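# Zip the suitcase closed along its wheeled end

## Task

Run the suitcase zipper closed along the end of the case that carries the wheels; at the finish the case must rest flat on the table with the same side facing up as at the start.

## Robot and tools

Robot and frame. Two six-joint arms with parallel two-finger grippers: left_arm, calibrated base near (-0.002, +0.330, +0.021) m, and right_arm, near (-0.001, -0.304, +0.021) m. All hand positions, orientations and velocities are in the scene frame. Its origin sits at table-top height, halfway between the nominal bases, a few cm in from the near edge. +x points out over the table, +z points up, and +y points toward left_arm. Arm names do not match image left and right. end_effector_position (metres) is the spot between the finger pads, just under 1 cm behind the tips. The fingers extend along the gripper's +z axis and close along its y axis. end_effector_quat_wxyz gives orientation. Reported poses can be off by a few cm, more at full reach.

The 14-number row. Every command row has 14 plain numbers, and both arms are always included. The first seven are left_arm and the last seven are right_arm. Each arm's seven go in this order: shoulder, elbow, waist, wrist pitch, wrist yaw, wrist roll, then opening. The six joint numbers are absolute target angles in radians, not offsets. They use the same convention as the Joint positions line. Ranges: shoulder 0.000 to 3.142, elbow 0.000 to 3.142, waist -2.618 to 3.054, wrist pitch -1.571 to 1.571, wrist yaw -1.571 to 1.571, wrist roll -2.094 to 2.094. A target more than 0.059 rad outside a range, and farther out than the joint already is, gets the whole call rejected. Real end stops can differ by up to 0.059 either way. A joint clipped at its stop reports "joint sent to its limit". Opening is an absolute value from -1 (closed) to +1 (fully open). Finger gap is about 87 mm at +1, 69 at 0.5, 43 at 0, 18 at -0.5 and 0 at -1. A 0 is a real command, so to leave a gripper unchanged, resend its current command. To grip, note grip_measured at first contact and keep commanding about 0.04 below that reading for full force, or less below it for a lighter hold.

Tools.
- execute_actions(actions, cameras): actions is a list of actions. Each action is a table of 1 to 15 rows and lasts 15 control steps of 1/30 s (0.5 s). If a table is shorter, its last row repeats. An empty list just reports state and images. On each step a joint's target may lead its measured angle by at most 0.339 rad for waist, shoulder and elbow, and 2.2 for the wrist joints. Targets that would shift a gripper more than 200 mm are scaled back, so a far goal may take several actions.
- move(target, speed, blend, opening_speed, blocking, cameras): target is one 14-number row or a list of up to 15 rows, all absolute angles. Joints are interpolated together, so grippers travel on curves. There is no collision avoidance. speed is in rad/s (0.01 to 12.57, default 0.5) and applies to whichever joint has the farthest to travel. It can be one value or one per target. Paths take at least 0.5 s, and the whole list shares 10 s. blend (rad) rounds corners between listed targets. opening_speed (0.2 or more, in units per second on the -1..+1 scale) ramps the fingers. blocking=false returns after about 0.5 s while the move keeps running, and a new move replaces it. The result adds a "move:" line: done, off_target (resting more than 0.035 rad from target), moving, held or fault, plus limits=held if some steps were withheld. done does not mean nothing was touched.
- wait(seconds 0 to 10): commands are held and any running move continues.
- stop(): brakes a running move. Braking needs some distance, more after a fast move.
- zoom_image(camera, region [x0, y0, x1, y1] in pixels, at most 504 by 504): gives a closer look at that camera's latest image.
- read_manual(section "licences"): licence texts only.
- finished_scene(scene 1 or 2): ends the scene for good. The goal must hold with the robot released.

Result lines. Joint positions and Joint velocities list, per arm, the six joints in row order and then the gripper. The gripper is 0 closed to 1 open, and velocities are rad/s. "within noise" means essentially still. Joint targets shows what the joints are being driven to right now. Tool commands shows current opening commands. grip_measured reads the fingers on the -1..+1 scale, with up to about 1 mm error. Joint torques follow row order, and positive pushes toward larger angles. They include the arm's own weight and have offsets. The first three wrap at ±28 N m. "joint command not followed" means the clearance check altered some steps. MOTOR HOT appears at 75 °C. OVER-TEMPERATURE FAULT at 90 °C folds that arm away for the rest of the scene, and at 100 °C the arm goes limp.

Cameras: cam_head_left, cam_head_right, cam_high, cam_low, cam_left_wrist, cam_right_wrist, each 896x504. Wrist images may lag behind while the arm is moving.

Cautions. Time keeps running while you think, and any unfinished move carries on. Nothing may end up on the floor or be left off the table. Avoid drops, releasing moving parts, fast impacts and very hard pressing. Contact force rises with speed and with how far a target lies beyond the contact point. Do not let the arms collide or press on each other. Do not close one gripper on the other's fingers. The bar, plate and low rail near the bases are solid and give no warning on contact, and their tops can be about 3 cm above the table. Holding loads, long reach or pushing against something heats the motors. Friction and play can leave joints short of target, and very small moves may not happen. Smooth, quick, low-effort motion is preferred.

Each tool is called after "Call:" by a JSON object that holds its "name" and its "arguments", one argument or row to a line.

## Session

Call:
{"name": "execute_actions", "arguments": {
  "actions": []
}}

Scene clock: 0.00 s.
left_arm: end_effector_position=(+0.3740, +0.3525, +0.0607) grip_measured=+1.000 end_effector_quat_wxyz=(+0.559, -0.028, +0.827, +0.047) | right_arm: end_effector_position=(+0.3637, -0.3365, +0.0503) grip_measured=+1.000 end_effector_quat_wxyz=(+0.532, +0.089, +0.842, -0.019)
Joint names: [shoulder, elbow, waist, wrist pitch, wrist yaw, wrist roll]
Joint positions: left_arm=[1.56 0.358 0.012 0.819 -0.103 0.014 1] | right_arm=[1.52 0.354 -0.033 0.727 0.115 0.068 1]
Joint velocities: within noise
Joint torques (N m): no reading
Heat: left arm: 31 °C; right arm: 31 °C.
Joint targets: left_arm=[1.556 0.363 0.012 0.812 -0.102 0.014] | right_arm=[1.516 0.359 -0.029 0.723 0.112 0.068]
Tool commands: left_gripper/opening=+1.0 right_gripper/opening=+1.0
camera_calibration:
cam_left_wrist: T_world_to_cam=[[0.0729517, -0.9946, -0.0738137, 0.330333], [-0.915649, -0.0374579, -0.40023, 0.413543], [0.395304, 0.0967849, -0.913437, 0.0110709], [0, 0, 0, 1]] pos_world=[0.350186, 0.342968, 0.200008]
cam_right_wrist: T_world_to_cam=[[-0.127152, -0.98601, -0.10778, -0.273139], [-0.927454, 0.156713, -0.339515, 0.44122], [0.351656, 0.0567908, -0.934405, 0.0786116], [0, 0, 0, 1]] pos_world=[0.346837, -0.342927, 0.193817]

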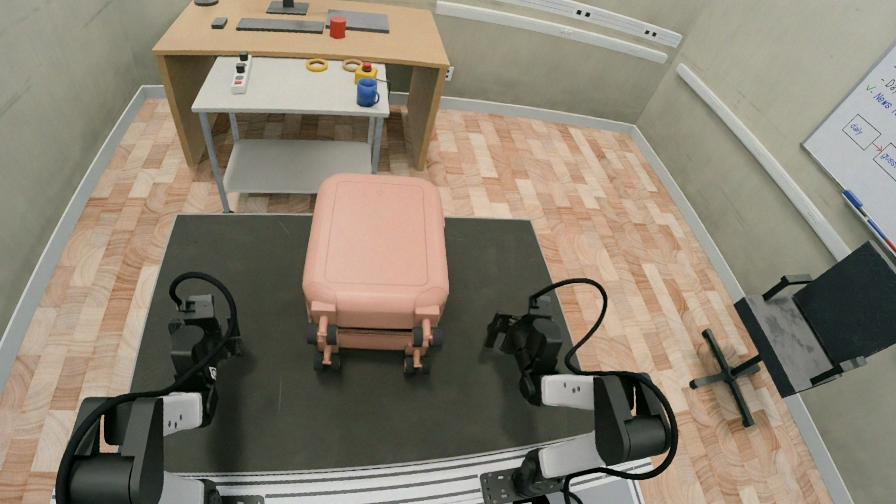

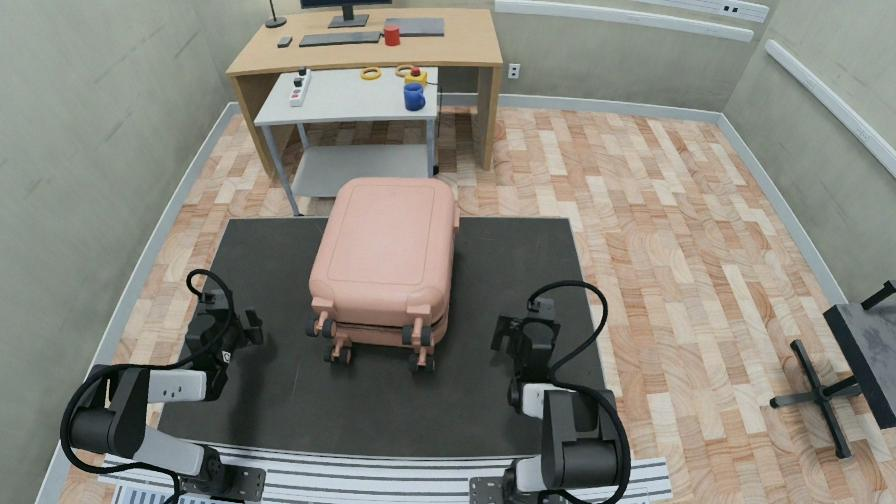

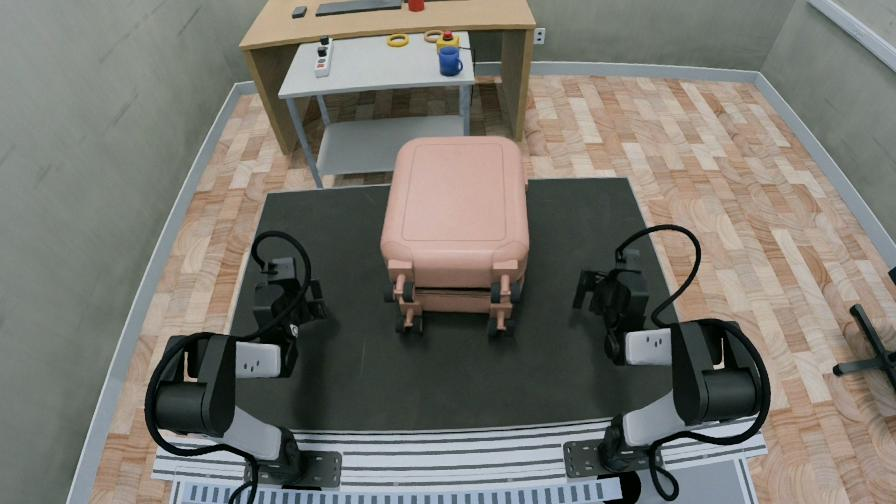

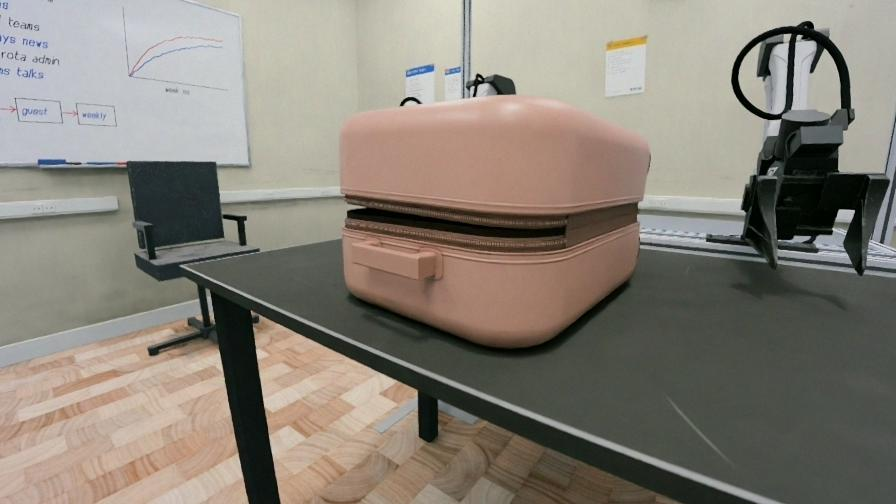

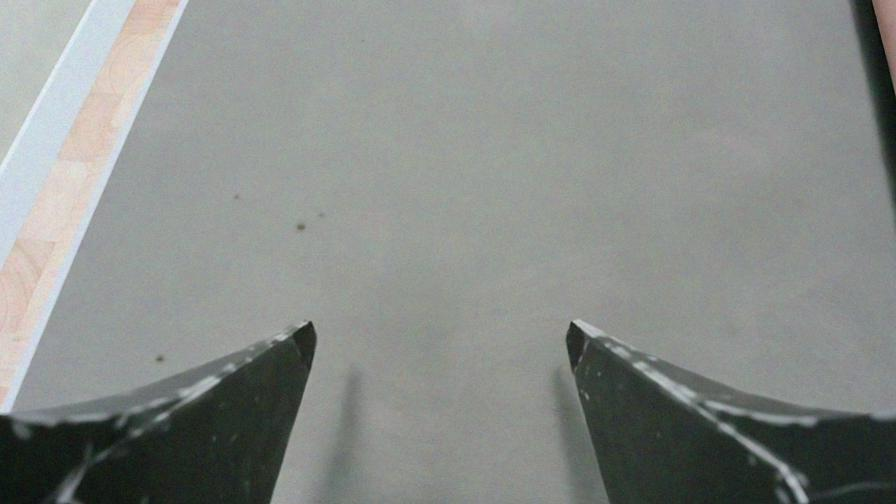

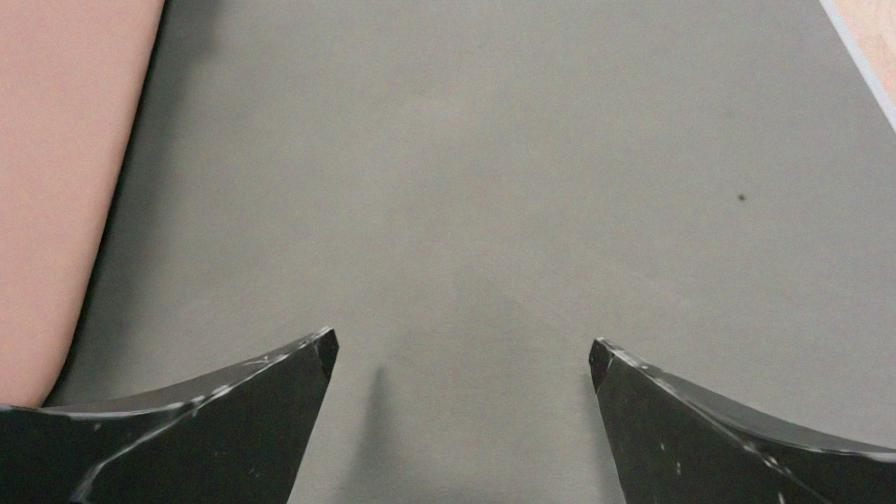

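Call:
{"name": "zoom_image", "arguments": {
  "camera": "cam_high",
  "region": [370, 230, 540, 340]
}}

Call:
{"name": "zoom_image", "arguments": {
  "camera": "cam_head_right",
  "region": [290, 280, 470, 380]
}}

Call:
{"name": "zoom_image", "arguments": {
  "camera": "cam_head_left",
  "region": [280, 270, 470, 380]
}}

Call:
{"name": "zoom_image", "arguments": {
  "camera": "cam_low",
  "region": [330, 80, 680, 360]
}}

Scaled by 2.965 from the camera's 896x504 image, which has a finer 1280x720 frame.

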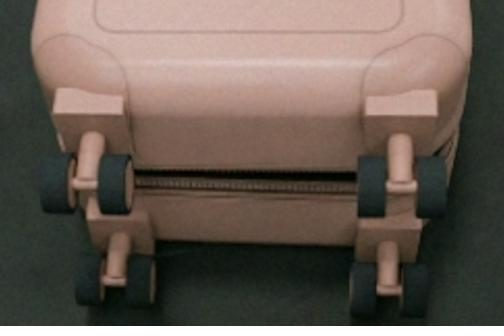

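Scaled by 2.800 from the camera's 896x504 image, which has a finer 1280x720 frame.

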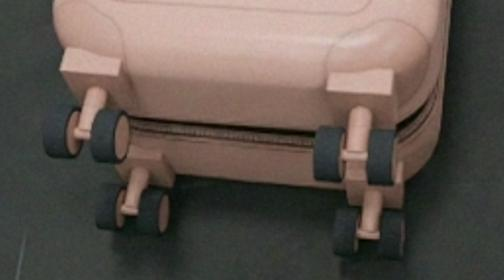

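Scaled by 2.653 from the camera's 896x504 image, which has a finer 1280x720 frame.

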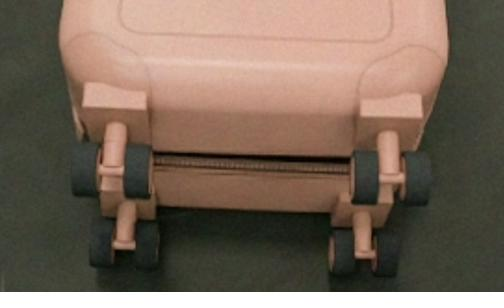

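Scaled by 1.440 from the camera's 896x504 image, which has a finer 1280x720 frame.

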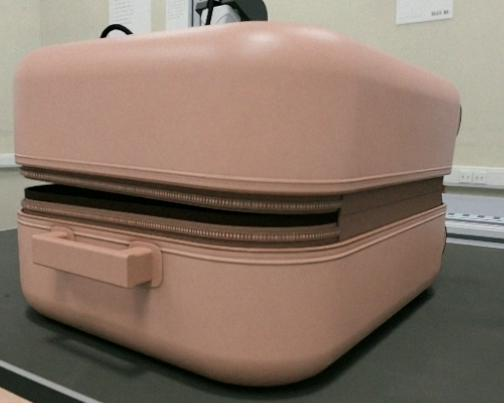

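Call:
{"name": "move", "arguments": {
  "target": [
    [1.5,0.3,0.175,1.2,0.6,-1.0,0.2,1.4,1.0,0.2,-0.3,0.3,0.3,0.7],
    [1.945,0.20,0.175,1.567,1.0,-1.582,0.2,1.65,1.74,0.705,-1.0,0.49,0.63,0.7]
  ],
  "speed": 0.8,
  "blend": 0.1,
  "cameras": ["cam_left_wrist","cam_right_wrist","cam_high"]
}}

Scene clock: 26.67 s.
left_arm: end_effector_position=(+0.2899, +0.2092, +0.0907) grip_measured=+0.200 end_effector_quat_wxyz=(+0.156, -0.367, +0.669, -0.627) | right_arm: end_effector_position=(+0.3463, -0.1044, +0.2797) grip_measured=+0.700 end_effector_quat_wxyz=(+0.393, +0.047, +0.917, +0.047)
Joint names: [shoulder, elbow, waist, wrist pitch, wrist yaw, wrist roll]
Joint positions: left_arm=[1.926 0.209 0.17 1.414 0.971 -1.575 0.6] | right_arm=[1.629 1.712 0.701 -0.962 0.472 0.602 0.85]
Joint velocities: within noise
Joint torques (N m): left_arm=[-4.45 1.58 0.31 2.96 0.18 -0.18] | right_arm=[-5.01 10.5 0.85 1.07 0.3 0.18]
Heat: left arm: 33 °C; right arm: 36 °C.
Joint targets: left_arm=[1.945 0.201 0.176 1.565 0.990 -1.593] | right_arm=[1.650 1.740 0.706 -0.999 0.490 0.619]
move: off_target (left_arm, right_arm); left_arm: the wrist pitch is farthest, 0.153 rad from its target; right_arm: the wrist pitch is farthest, 0.038 rad from its target
camera_calibration:
cam_left_wrist: T_world_to_cam=[[0.262572, 0.0430426, 0.963952, -0.17003], [-0.964901, 0.0165526, 0.262092, 0.286124], [-0.00467478, -0.998936, 0.0458781, 0.343657], [0, 0, 0, 1]] pos_world=[0.322333, 0.345874, 0.0731441]
cam_right_wrist: T_world_to_cam=[[-0.0219397, -0.983607, -0.178987, -0.0380514], [-0.999094, 0.028101, -0.031961, 0.391932], [0.0364668, 0.178124, -0.983332, 0.42142], [0, 0, 0, 1]] pos_world=[0.375374, -0.123506, 0.420112]
Images, in order (width x height): cam_high 896x504, cam_left_wrist 896x504, cam_right_wrist 896x504.

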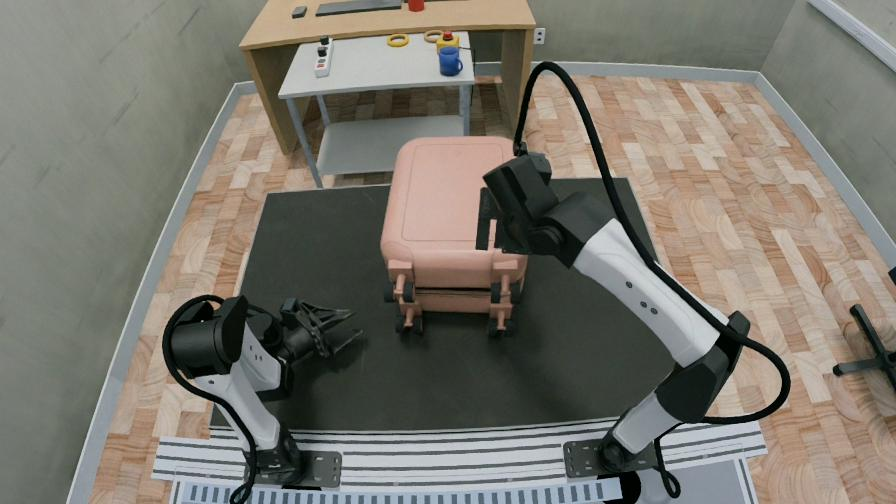

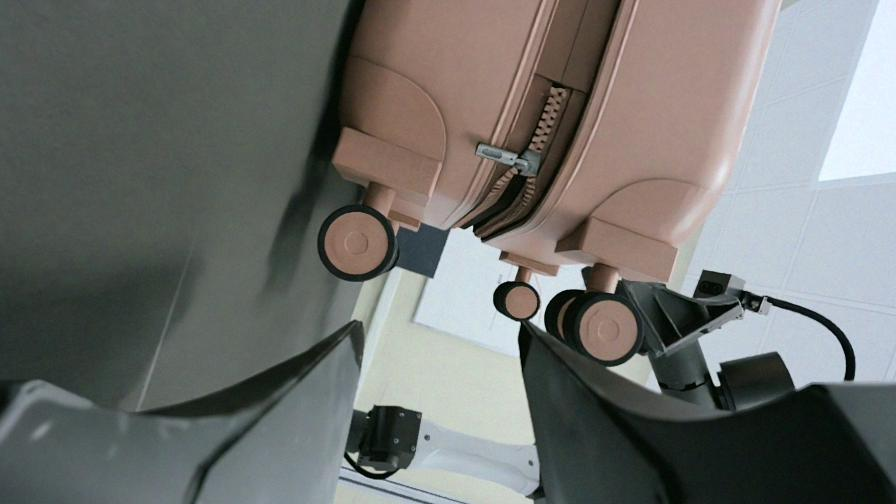

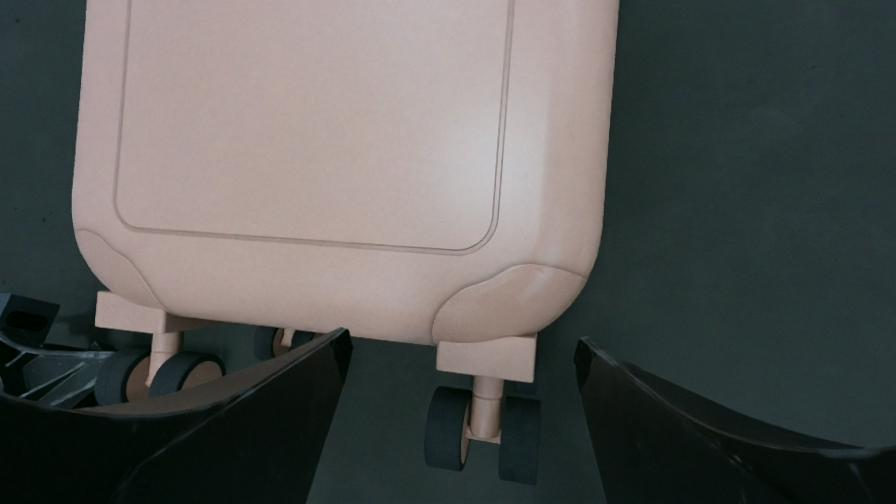

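Call:
{"name": "move", "arguments": {
  "target": [
    [2.04,0.385,-0.002,1.567,0.83,-1.582,0.3,1.63,1.50,0.715,-0.82,0.49,0.63,0.65],
    [2.04,0.385,-0.002,1.567,0.83,-1.582,0.3,1.61,1.305,0.715,-0.63,0.49,0.63,0.65]
  ],
  "speed": 0.35,
  "cameras": ["cam_left_wrist","cam_right_wrist"]
}}

Scene clock: 52.67 s.
left_arm: end_effector_position=(+0.3256, +0.1700, +0.0893) grip_measured=+0.300 end_effector_quat_wxyz=(+0.166, -0.322, +0.685, -0.632) | right_arm: end_effector_position=(+0.3272, -0.1041, +0.1668) grip_measured=+0.650 end_effector_quat_wxyz=(+0.344, +0.024, +0.939, +0.007)
Joint names: [shoulder, elbow, waist, wrist pitch, wrist yaw, wrist roll]
Joint positions: left_arm=[2.017 0.37 0.001 1.416 0.859 -1.575 0.65] | right_arm=[1.627 1.321 0.721 -0.717 0.474 0.611 0.825]
Joint velocities: within noise
Joint torques (N m): left_arm=[-5.35 3.89 -0.25 3.01 -0.32 -0.02] | right_arm=[-8.51 6.34 0.47 2.02 0.33 0.2]
Heat: left arm: 41 °C; right arm: 33 °C.
Joint targets: left_arm=[2.040 0.385 -0.002 1.566 0.830 -1.581] | right_arm=[1.610 1.304 0.721 -0.631 0.489 0.630]
joint sent to its limit (left arm) — the wrist pitch, upper limit.
move: off_target (left_arm, right_arm); joint sent to its limit at target 1; left_arm: the wrist pitch is farthest, 0.151 rad from its target; right_arm: the wrist pitch is farthest, 0.087 rad from its target
camera_calibration:
cam_left_wrist: T_world_to_cam=[[0.195996, -0.00532063, 0.98059, -0.147921], [-0.978333, 0.0669719, 0.195908, 0.323225], [-0.0667144, -0.997741, 0.00792088, 0.328186], [0, 0, 0, 1]] pos_world=[0.367109, 0.30501, 0.0791282]
cam_right_wrist: T_world_to_cam=[[-0.0184869, -0.995807, -0.0895948, -0.075717], [-0.997157, 0.0118159, 0.0744239, 0.349179], [-0.0730531, 0.090716, -0.993194, 0.339376], [0, 0, 0, 1]] pos_world=[0.371579, -0.110312, 0.304295]
Images, in order (width x height): cam_left_wrist 896x504, cam_right_wrist 896x504.

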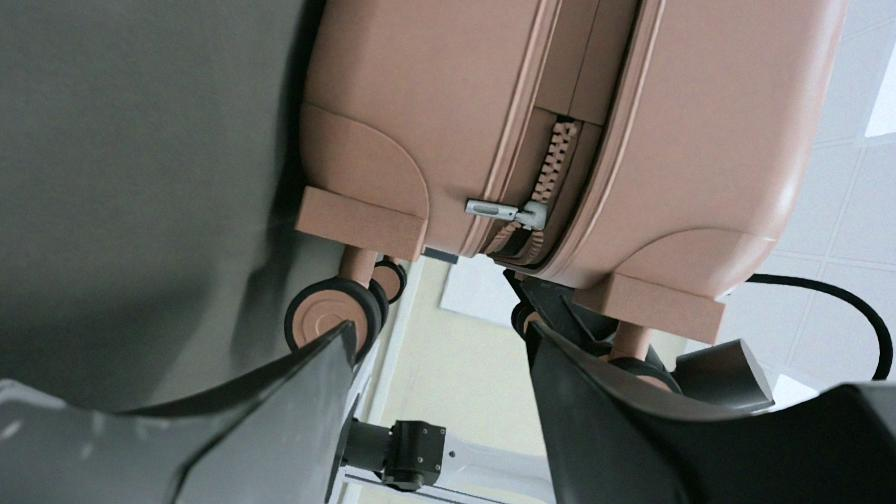

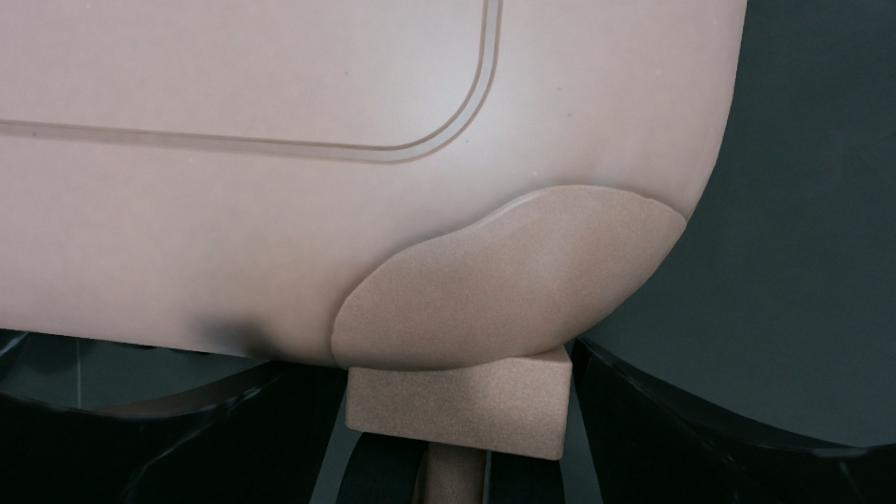

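Call:
{"name": "move", "arguments": {
  "target": [2.035,0.50,-0.066,1.567,0.76,-1.582,0.2,1.62,1.305,0.721,-0.63,0.49,0.63,0.05],
  "speed": 0.12,
  "opening_speed": 0.4,
  "cameras": ["cam_left_wrist","cam_right_wrist"]
}}

Scene clock: 64.20 s.
left_arm: end_effector_position=(+0.3553, +0.1530, +0.1118) grip_measured=+0.200 end_effector_quat_wxyz=(+0.205, -0.285, +0.677, -0.647) | right_arm: end_effector_position=(+0.3276, -0.1026, +0.1667) grip_measured=+0.173 end_effector_quat_wxyz=(+0.348, +0.021, +0.937, +0.007)
Joint names: [shoulder, elbow, waist, wrist pitch, wrist yaw, wrist roll]
Joint positions: left_arm=[2.017 0.482 -0.06 1.416 0.799 -1.575 0.6] | right_arm=[1.627 1.316 0.727 -0.706 0.481 0.607 0.587]
Joint velocities: within noise
Joint torques (N m): left_arm=[-6.64 4.67 -0.49 3.06 -0.35 -0.03] | right_arm=[-7.65 6.75 0.31 1.94 0.26 0.26]
Heat: left arm: 44 °C; right arm: 36 °C.
Joint targets: left_arm=[2.035 0.500 -0.066 1.566 0.770 -1.582] | right_arm=[1.620 1.304 0.726 -0.630 0.490 0.631]
move: off_target (left_arm, right_arm); left_arm: the wrist pitch is farthest, 0.151 rad from its target; right_arm: the wrist pitch is farthest, 0.076 rad from its target
camera_calibration:
cam_left_wrist: T_world_to_cam=[[0.084961, -0.0122818, 0.996309, -0.137165], [-0.994015, 0.0678709, 0.0856021, 0.366789], [-0.0686717, -0.997619, -0.0064419, 0.315347], [0, 0, 0, 1]] pos_world=[0.397903, 0.288017, 0.107292]
cam_right_wrist: T_world_to_cam=[[-0.0124687, -0.996221, -0.0859536, -0.0767971], [-0.997833, 0.00684302, 0.0654371, 0.350789], [-0.0646017, 0.0865833, -0.994148, 0.336126], [0, 0, 0, 1]] pos_world=[0.370786, -0.10801, 0.304603]
Images, in order (width x height): cam_left_wrist 896x504, cam_right_wrist 896x504.

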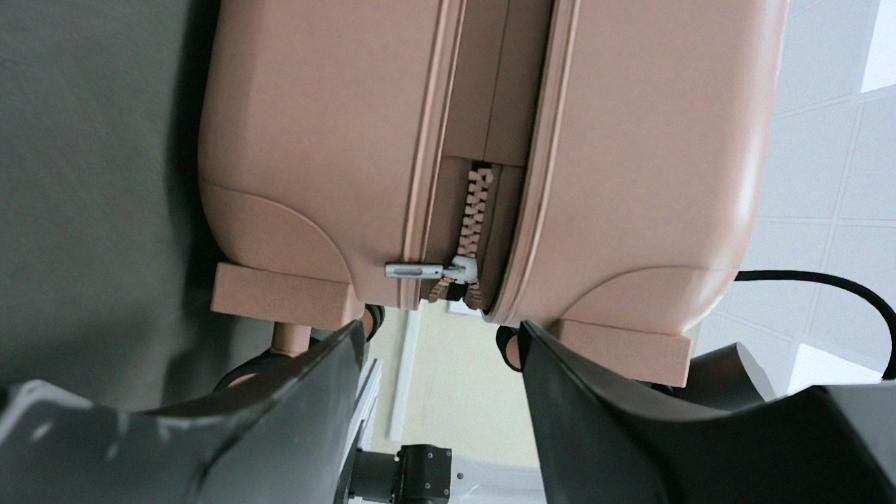

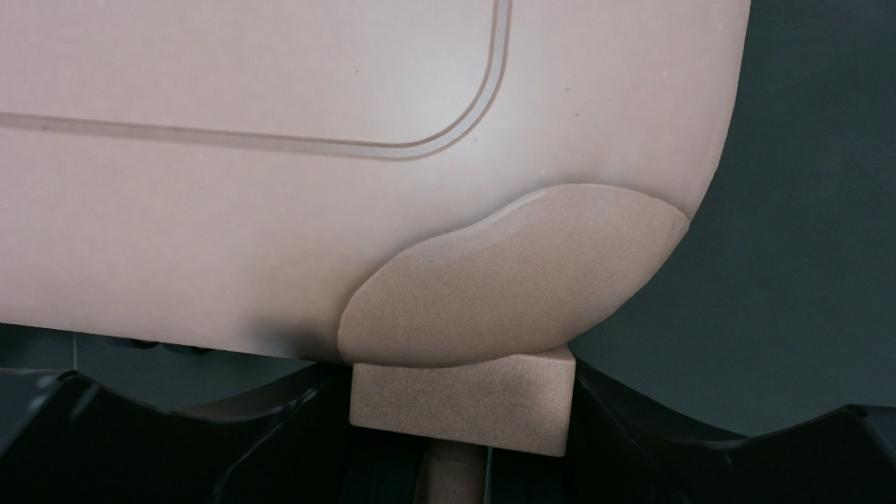

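Call:
{"name": "move", "arguments": {
  "target": [
    [2.04,0.50,-0.066,1.567,0.76,-1.582,0.3,1.62,1.305,0.726,-0.63,0.49,0.63,0.05],
    [2.10,0.585,-0.078,1.567,0.745,-1.582,0.3,1.62,1.305,0.726,-0.63,0.49,0.63,0.05]
  ],
  "speed": 0.1,
  "cameras": ["cam_left_wrist"]
}}

Scene clock: 77.73 s.
left_arm: end_effector_position=(+0.3766, +0.1492, +0.1099) grip_measured=+0.300 end_effector_quat_wxyz=(+0.217, -0.281, +0.673, -0.649) | right_arm: end_effector_position=(+0.3276, -0.1026, +0.1667) grip_measured=+0.173 end_effector_quat_wxyz=(+0.348, +0.021, +0.937, +0.007)
Joint names: [shoulder, elbow, waist, wrist pitch, wrist yaw, wrist roll]
Joint positions: left_arm=[2.075 0.564 -0.072 1.416 0.775 -1.575 0.65] | right_arm=[1.627 1.316 0.727 -0.706 0.481 0.607 0.587]
Joint velocities: within noise
Joint torques (N m): left_arm=[-6.56 4.94 -0.7 3.05 -0.42 -0.01] | right_arm=[-7.64 6.84 0.34 1.94 0.26 0.25]
Heat: left arm: 47 °C; right arm: 37 °C.
Joint targets: left_arm=[2.101 0.584 -0.078 1.566 0.744 -1.582] | right_arm=[1.620 1.305 0.726 -0.630 0.490 0.630]
move: off_target (left_arm, right_arm); left_arm: the wrist pitch is farthest, 0.151 rad from its target; right_arm: the wrist pitch is farthest, 0.076 rad from its target
camera_calibration:
cam_left_wrist: T_world_to_cam=[[0.0620392, -0.0124172, 0.997996, -0.12865], [-0.996482, 0.0556746, 0.0626377, 0.393669], [-0.0563408, -0.998372, -0.00891947, 0.308734], [0, 0, 0, 1]] pos_world=[0.41766, 0.284717, 0.106487]
Images, in order (width x height): cam_left_wrist 896x504.

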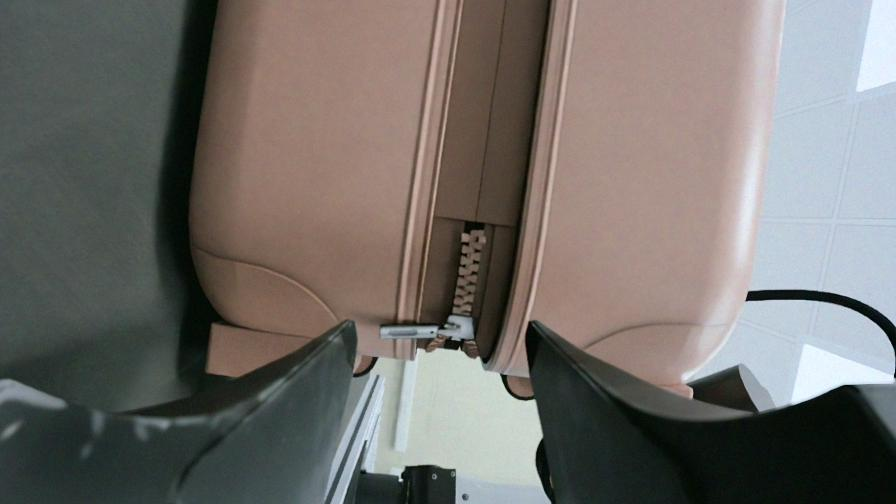

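Call:
{"name": "wait", "arguments": {
  "seconds": 0.1,
  "cameras": ["cam_left_wrist","cam_head_left","cam_low"]
}}

Scene clock: 94.27 s.
left_arm: end_effector_position=(+0.3766, +0.1492, +0.1099) grip_measured=+0.300 end_effector_quat_wxyz=(+0.217, -0.281, +0.673, -0.649) | right_arm: end_effector_position=(+0.3276, -0.1026, +0.1667) grip_measured=+0.173 end_effector_quat_wxyz=(+0.348, +0.021, +0.937, +0.007)
Joint names: [shoulder, elbow, waist, wrist pitch, wrist yaw, wrist roll]
Joint positions: left_arm=[2.075 0.564 -0.072 1.416 0.775 -1.575 0.65] | right_arm=[1.627 1.316 0.727 -0.706 0.481 0.607 0.587]
Joint velocities: within noise
Joint torques (N m): left_arm=[-6.58 4.98 -0.61 3.02 -0.36 0.02] | right_arm=[-7.65 6.84 0.32 1.94 0.26 0.25]
Heat: left arm: 49 °C; right arm: 37 °C.
Joint targets: left_arm=[2.101 0.584 -0.078 1.566 0.745 -1.582] | right_arm=[1.620 1.305 0.726 -0.630 0.490 0.630]
Tool commands: left_gripper/opening=+0.3 right_gripper/opening=+0.05
wait: 0.10 s; at rest from the start
camera_calibration:
cam_left_wrist: T_world_to_cam=[[0.0620392, -0.0124172, 0.997996, -0.12865], [-0.996482, 0.0556746, 0.0626377, 0.393669], [-0.0563408, -0.998372, -0.00891947, 0.308734], [0, 0, 0, 1]] pos_world=[0.41766, 0.284717, 0.106487]
Images, in order (width x height): cam_head_left 896x504, cam_low 896x504, cam_left_wrist 896x504.

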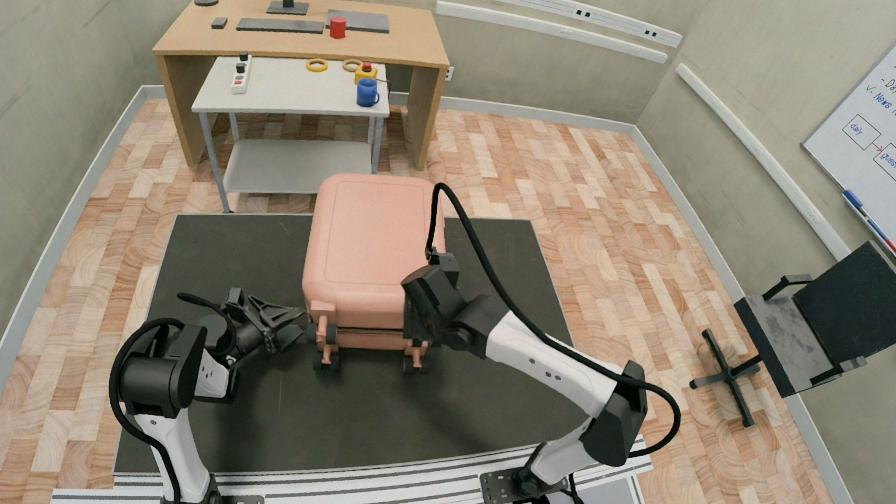

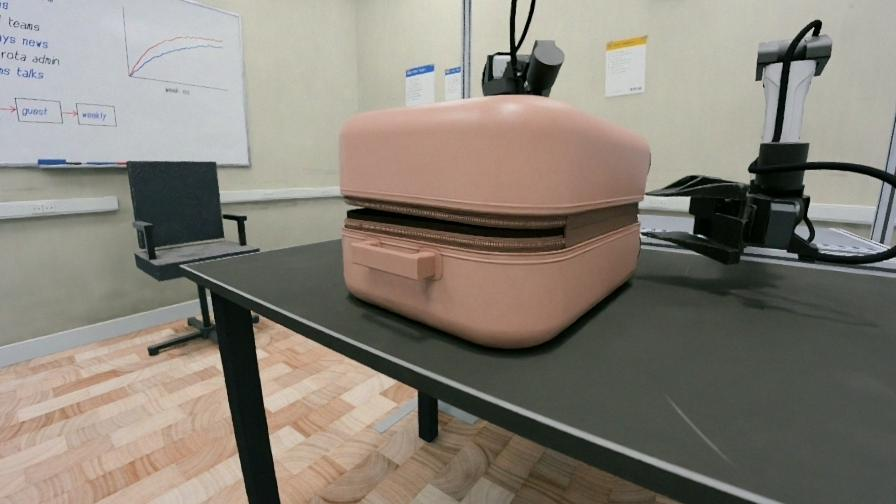

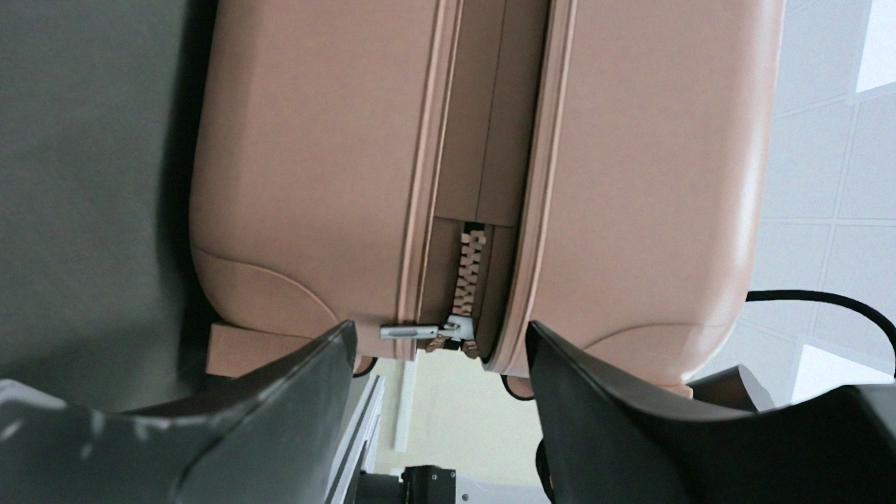

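Call:
{"name": "move", "arguments": {
  "target": [
    [2.11,0.615,-0.088,1.567,0.745,-1.582,0.3,1.62,1.305,0.726,-0.63,0.49,0.63,0.05],
    [2.11,0.615,-0.088,1.567,0.745,-1.582,-1,1.62,1.305,0.726,-0.63,0.49,0.63,0.05]
  ],
  "opening_speed": 0.8,
  "cameras": ["cam_left_wrist"]
}}

Scene clock: 103.60 s.
left_arm: end_effector_position=(+0.3831, +0.1453, +0.1162) grip_measured=-0.964 end_effector_quat_wxyz=(+0.225, -0.269, +0.670, -0.654) | right_arm: end_effector_position=(+0.3277, -0.1028, +0.1667) grip_measured=+0.173 end_effector_quat_wxyz=(+0.348, +0.021, +0.937, +0.006)
Joint names: [shoulder, elbow, waist, wrist pitch, wrist yaw, wrist roll]
Joint positions: left_arm=[2.081 0.594 -0.081 1.422 0.772 -1.575 0.018] | right_arm=[1.627 1.316 0.727 -0.706 0.483 0.607 0.587]
Joint velocities: within noise
Joint torques (N m): left_arm=[-6.5 5.19 -0.54 2.98 -0.38 0.01] | right_arm=[-7.65 6.84 0.34 1.94 0.25 0.25]
Heat: left arm: 51 °C; right arm: 38 °C.
Joint targets: left_arm=[2.109 0.615 -0.087 1.566 0.744 -1.582] | right_arm=[1.620 1.305 0.726 -0.630 0.491 0.630]
move: off_target (left_arm, right_arm); target 2's new numbers were sent with left_arm's wrist pitch 0.150 rad from that target; left_arm: the wrist pitch is farthest, 0.145 rad from its target; right_arm: the wrist pitch is farthest, 0.076 rad from its target
camera_calibration:
cam_left_wrist: T_world_to_cam=[[0.0314715, -0.0105441, 0.999449, -0.124149], [-0.997573, 0.0618005, 0.0320644, 0.403048], [-0.0621045, -0.998033, -0.00857353, 0.307437], [0, 0, 0, 1]] pos_world=[0.42507, 0.280615, 0.113792]
Images, in order (width x height): cam_left_wrist 896x504.

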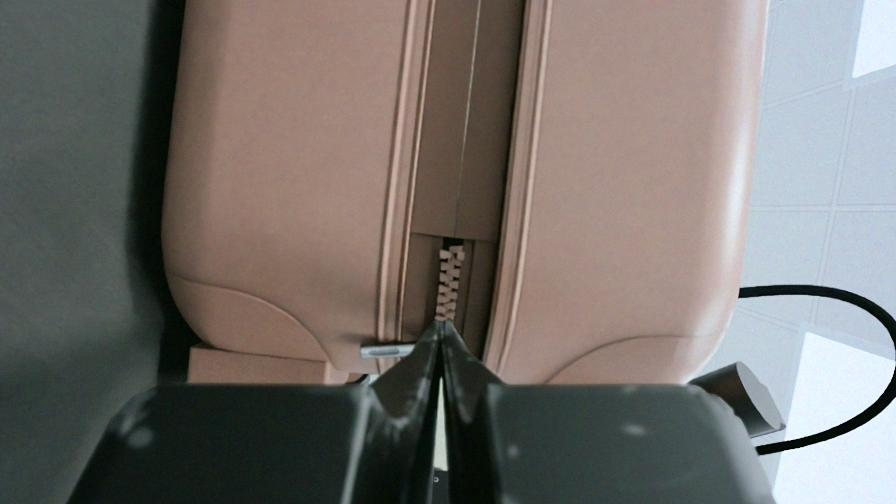

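Call:
{"name": "move", "arguments": {
  "target": [
    [2.11,0.60,-0.088,1.567,0.745,-1.582,0.3,1.62,1.305,0.726,-0.63,0.49,0.63,0.05],
    [2.117,0.59,-0.112,1.567,0.745,-1.582,0.3,1.62,1.305,0.726,-0.63,0.49,0.63,0.05]
  ],
  "opening_speed": 2,
  "speed": 0.1,
  "cameras": ["cam_left_wrist"]
}}

Call:
{"name": "zoom_image", "arguments": {
  "camera": "cam_left_wrist",
  "region": [250, 180, 650, 420]
}}

Scene clock: 113.23 s.
left_arm: end_effector_position=(+0.3819, +0.1427, +0.1010) grip_measured=+0.299 end_effector_quat_wxyz=(+0.220, -0.281, +0.677, -0.644) | right_arm: end_effector_position=(+0.3277, -0.1028, +0.1667) grip_measured=+0.173 end_effector_quat_wxyz=(+0.348, +0.021, +0.937, +0.006)
Joint names: [shoulder, elbow, waist, wrist pitch, wrist yaw, wrist roll]
Joint positions: left_arm=[2.115 0.588 -0.094 1.422 0.749 -1.561 0.65] | right_arm=[1.627 1.316 0.727 -0.706 0.483 0.607 0.587]
Joint velocities: within noise
Joint torques (N m): left_arm=[-8.9 3.55 -1.52 2.99 -0.2 -0.07] | right_arm=[-7.65 6.84 0.34 1.94 0.24 0.25]
Heat: left arm: 54 °C; right arm: 38 °C.
Joint targets: left_arm=[2.118 0.590 -0.112 1.566 0.736 -1.572] | right_arm=[1.620 1.305 0.726 -0.630 0.489 0.630]
move: off_target (left_arm, right_arm); left_arm: the wrist pitch is farthest, 0.145 rad from its target; right_arm: the wrist pitch is farthest, 0.076 rad from its target
camera_calibration:
cam_left_wrist: T_world_to_cam=[[0.0607779, -0.0246087, 0.997848, -0.117961], [-0.996754, 0.0513887, 0.0619786, 0.400635], [-0.0528033, -0.998375, -0.0214055, 0.302411], [0, 0, 0, 1]] pos_world=[0.422472, 0.278428, 0.09935]
Images, in order (width x height): cam_left_wrist 896x504.

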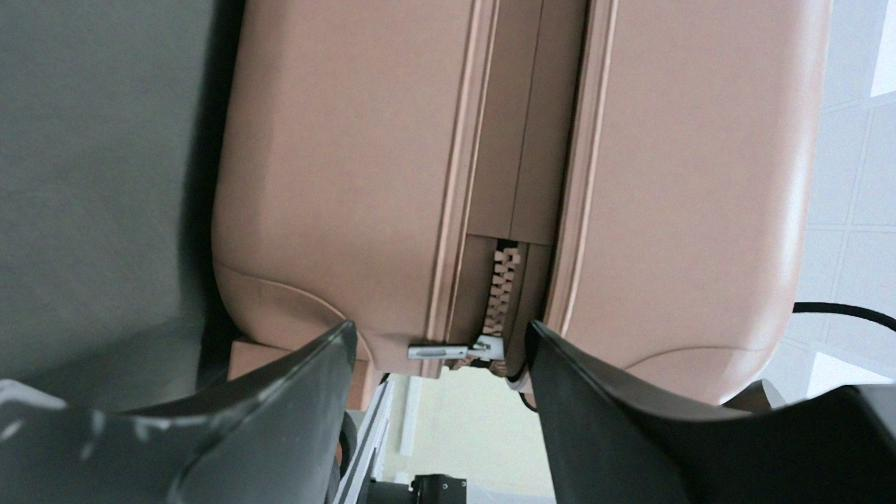

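Scaled by 1.260 from the camera's 896x504 image, which has a finer 1280x720 frame.

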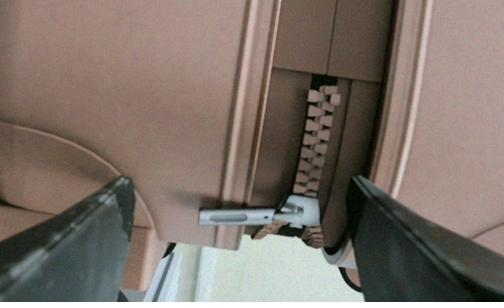

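Call:
{"name": "move", "arguments": {
  "target": [
    [2.115,0.555,-0.118,1.567,0.745,-1.582,0.3,1.62,1.305,0.726,-0.63,0.49,0.63,0.05]
  ],
  "speed": 0.1,
  "cameras": ["cam_left_wrist"]
}}

Call:
{"name": "zoom_image", "arguments": {
  "camera": "cam_left_wrist",
  "region": [250, 180, 650, 420]
}}

Scene clock: 123.17 s.
left_arm: end_effector_position=(+0.3732, +0.1358, +0.0967) grip_measured=+0.300 end_effector_quat_wxyz=(+0.204, -0.285, +0.680, -0.644) | right_arm: end_effector_position=(+0.3277, -0.1028, +0.1667) grip_measured=+0.173 end_effector_quat_wxyz=(+0.348, +0.021, +0.937, +0.006)
Joint names: [shoulder, elbow, waist, wrist pitch, wrist yaw, wrist roll]
Joint positions: left_arm=[2.115 0.568 -0.114 1.422 0.747 -1.574 0.65] | right_arm=[1.627 1.316 0.727 -0.706 0.483 0.607 0.587]
Joint velocities: within noise
Joint torques (N m): left_arm=[-9.07 2.41 -0.51 3 -0.14 -0.1] | right_arm=[-7.66 6.84 0.32 1.94 0.24 0.25]
Heat: left arm: 57 °C; right arm: 38 °C.
Joint targets: left_arm=[2.115 0.556 -0.119 1.566 0.745 -1.592] | right_arm=[1.620 1.305 0.726 -0.630 0.490 0.630]
move: off_target (left_arm, right_arm); left_arm: the wrist pitch is farthest, 0.145 rad from its target; right_arm: the wrist pitch is farthest, 0.076 rad from its target
camera_calibration:
cam_left_wrist: T_world_to_cam=[[0.0892954, -0.0202905, 0.995798, -0.12434], [-0.993488, 0.0692279, 0.0904987, 0.386219], [-0.0707733, -0.997395, -0.0139767, 0.300768], [0, 0, 0, 1]] pos_world=[0.416093, 0.270724, 0.0930688]
Images, in order (width x height): cam_left_wrist 896x504.

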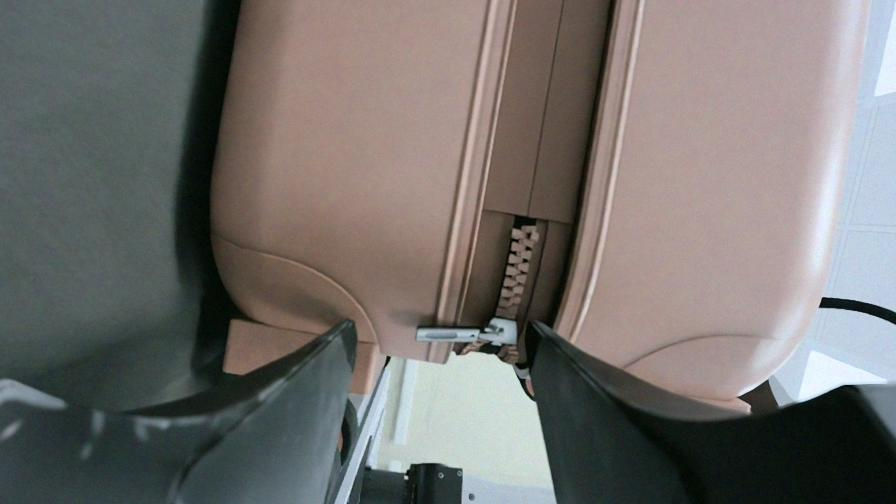

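Scaled by 1.260 from the camera's 896x504 image, which has a finer 1280x720 frame.

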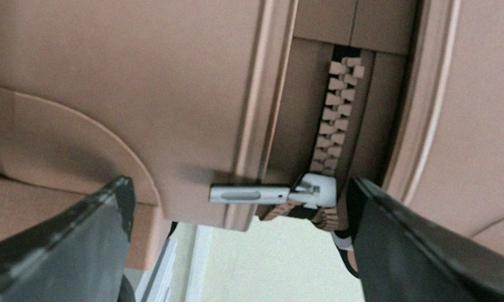

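Call:
{"name": "move", "arguments": {
  "target": [
    [2.085,0.555,-0.118,1.567,0.745,-1.582,0.3,1.62,1.305,0.726,-0.63,0.49,0.63,0.05]
  ],
  "speed": 0.1,
  "cameras": ["cam_left_wrist"]
}}

Call:
{"name": "zoom_image", "arguments": {
  "camera": "cam_left_wrist",
  "region": [250, 180, 650, 420]
}}

Scene clock: 132.30 s.
left_arm: end_effector_position=(+0.3732, +0.1358, +0.0967) grip_measured=+0.300 end_effector_quat_wxyz=(+0.203, -0.285, +0.680, -0.644) | right_arm: end_effector_position=(+0.3277, -0.1028, +0.1667) grip_measured=+0.173 end_effector_quat_wxyz=(+0.348, +0.021, +0.937, +0.006)
Joint names: [shoulder, elbow, waist, wrist pitch, wrist yaw, wrist roll]
Joint positions: left_arm=[2.115 0.568 -0.114 1.422 0.747 -1.575 0.65] | right_arm=[1.627 1.316 0.727 -0.706 0.483 0.607 0.587]
Joint velocities: within noise
Joint torques (N m): left_arm=[-11.69 2.18 -0.46 3 -0.13 -0.04] | right_arm=[-7.65 6.84 0.34 1.94 0.24 0.25]
Heat: left arm: 59 °C; right arm: 38 °C.
Joint targets: left_arm=[2.085 0.555 -0.118 1.566 0.745 -1.583] | right_arm=[1.620 1.305 0.726 -0.630 0.490 0.630]
move: off_target (left_arm, right_arm); left_arm: the wrist pitch is farthest, 0.145 rad from its target; right_arm: the wrist pitch is farthest, 0.076 rad from its target
camera_calibration:
cam_left_wrist: T_world_to_cam=[[0.0904129, -0.0192909, 0.995718, -0.124872], [-0.993392, 0.0692286, 0.0915429, 0.386099], [-0.0706981, -0.997414, -0.0129043, 0.300639], [0, 0, 0, 1]] pos_world=[0.416092, 0.270723, 0.0928719]
Images, in order (width x height): cam_left_wrist 896x504.

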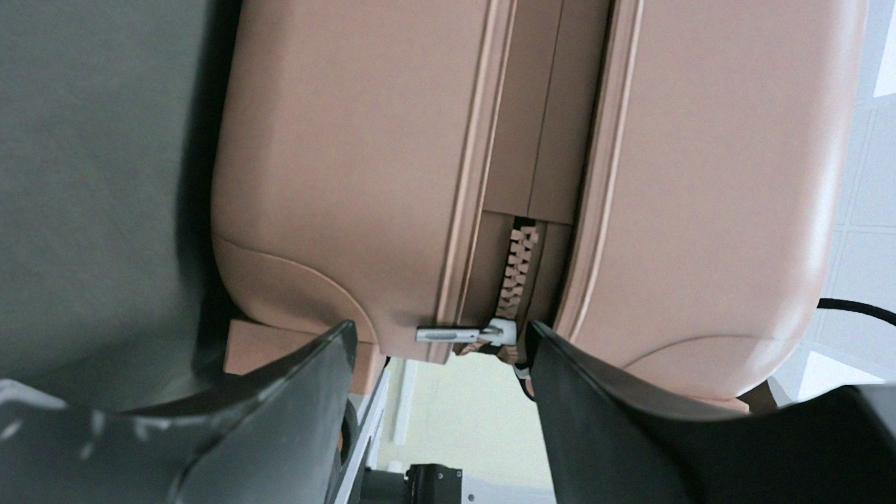

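Scaled by 1.260 from the camera's 896x504 image, which has a finer 1280x720 frame.

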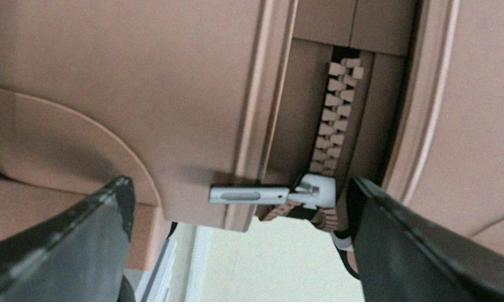

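Call:
{"name": "move", "arguments": {
  "target": [
    [2.055,0.57,-0.118,1.567,0.745,-1.582,0.3,1.62,1.305,0.726,-0.63,0.49,0.63,0.05]
  ],
  "speed": 0.1,
  "cameras": ["cam_left_wrist"]
}}

Call:
{"name": "zoom_image", "arguments": {
  "camera": "cam_left_wrist",
  "region": [250, 180, 650, 420]
}}

Scene clock: 136.73 s.
left_arm: end_effector_position=(+0.3731, +0.1358, +0.0992) grip_measured=+0.300 end_effector_quat_wxyz=(+0.206, -0.283, +0.679, -0.645) | right_arm: end_effector_position=(+0.3277, -0.1028, +0.1667) grip_measured=+0.173 end_effector_quat_wxyz=(+0.348, +0.021, +0.937, +0.006)
Joint names: [shoulder, elbow, waist, wrist pitch, wrist yaw, wrist roll]
Joint positions: left_arm=[2.107 0.567 -0.114 1.422 0.747 -1.574 0.65] | right_arm=[1.627 1.316 0.727 -0.706 0.483 0.607 0.587]
Joint velocities: within noise
Joint torques (N m): left_arm=[-13.68 3.47 -0.46 2.98 -0.13 -0.03] | right_arm=[-7.65 6.83 0.34 1.95 0.24 0.25]
Heat: left arm: 60 °C; right arm: 38 °C.
Joint targets: left_arm=[2.055 0.568 -0.118 1.566 0.745 -1.580] | right_arm=[1.620 1.305 0.726 -0.630 0.490 0.630]
move: off_target (left_arm, right_arm); left_arm: the wrist pitch is farthest, 0.145 rad from its target; right_arm: the wrist pitch is farthest, 0.076 rad from its target
camera_calibration:
cam_left_wrist: T_world_to_cam=[[0.0832166, -0.0195996, 0.996339, -0.124632], [-0.994018, 0.0693368, 0.0843867, 0.386665], [-0.0707369, -0.997401, -0.0137123, 0.300758], [0, 0, 0, 1]] pos_world=[0.415998, 0.270723, 0.0956702]
Images, in order (width x height): cam_left_wrist 896x504.

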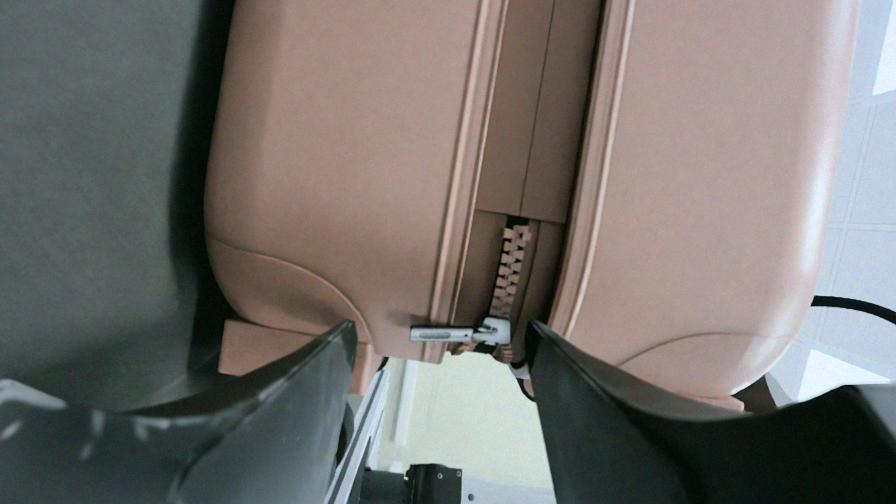

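Scaled by 1.260 from the camera's 896x504 image, which has a finer 1280x720 frame.

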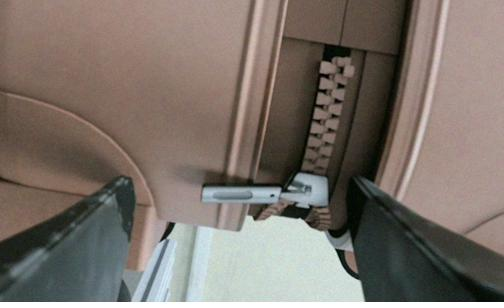

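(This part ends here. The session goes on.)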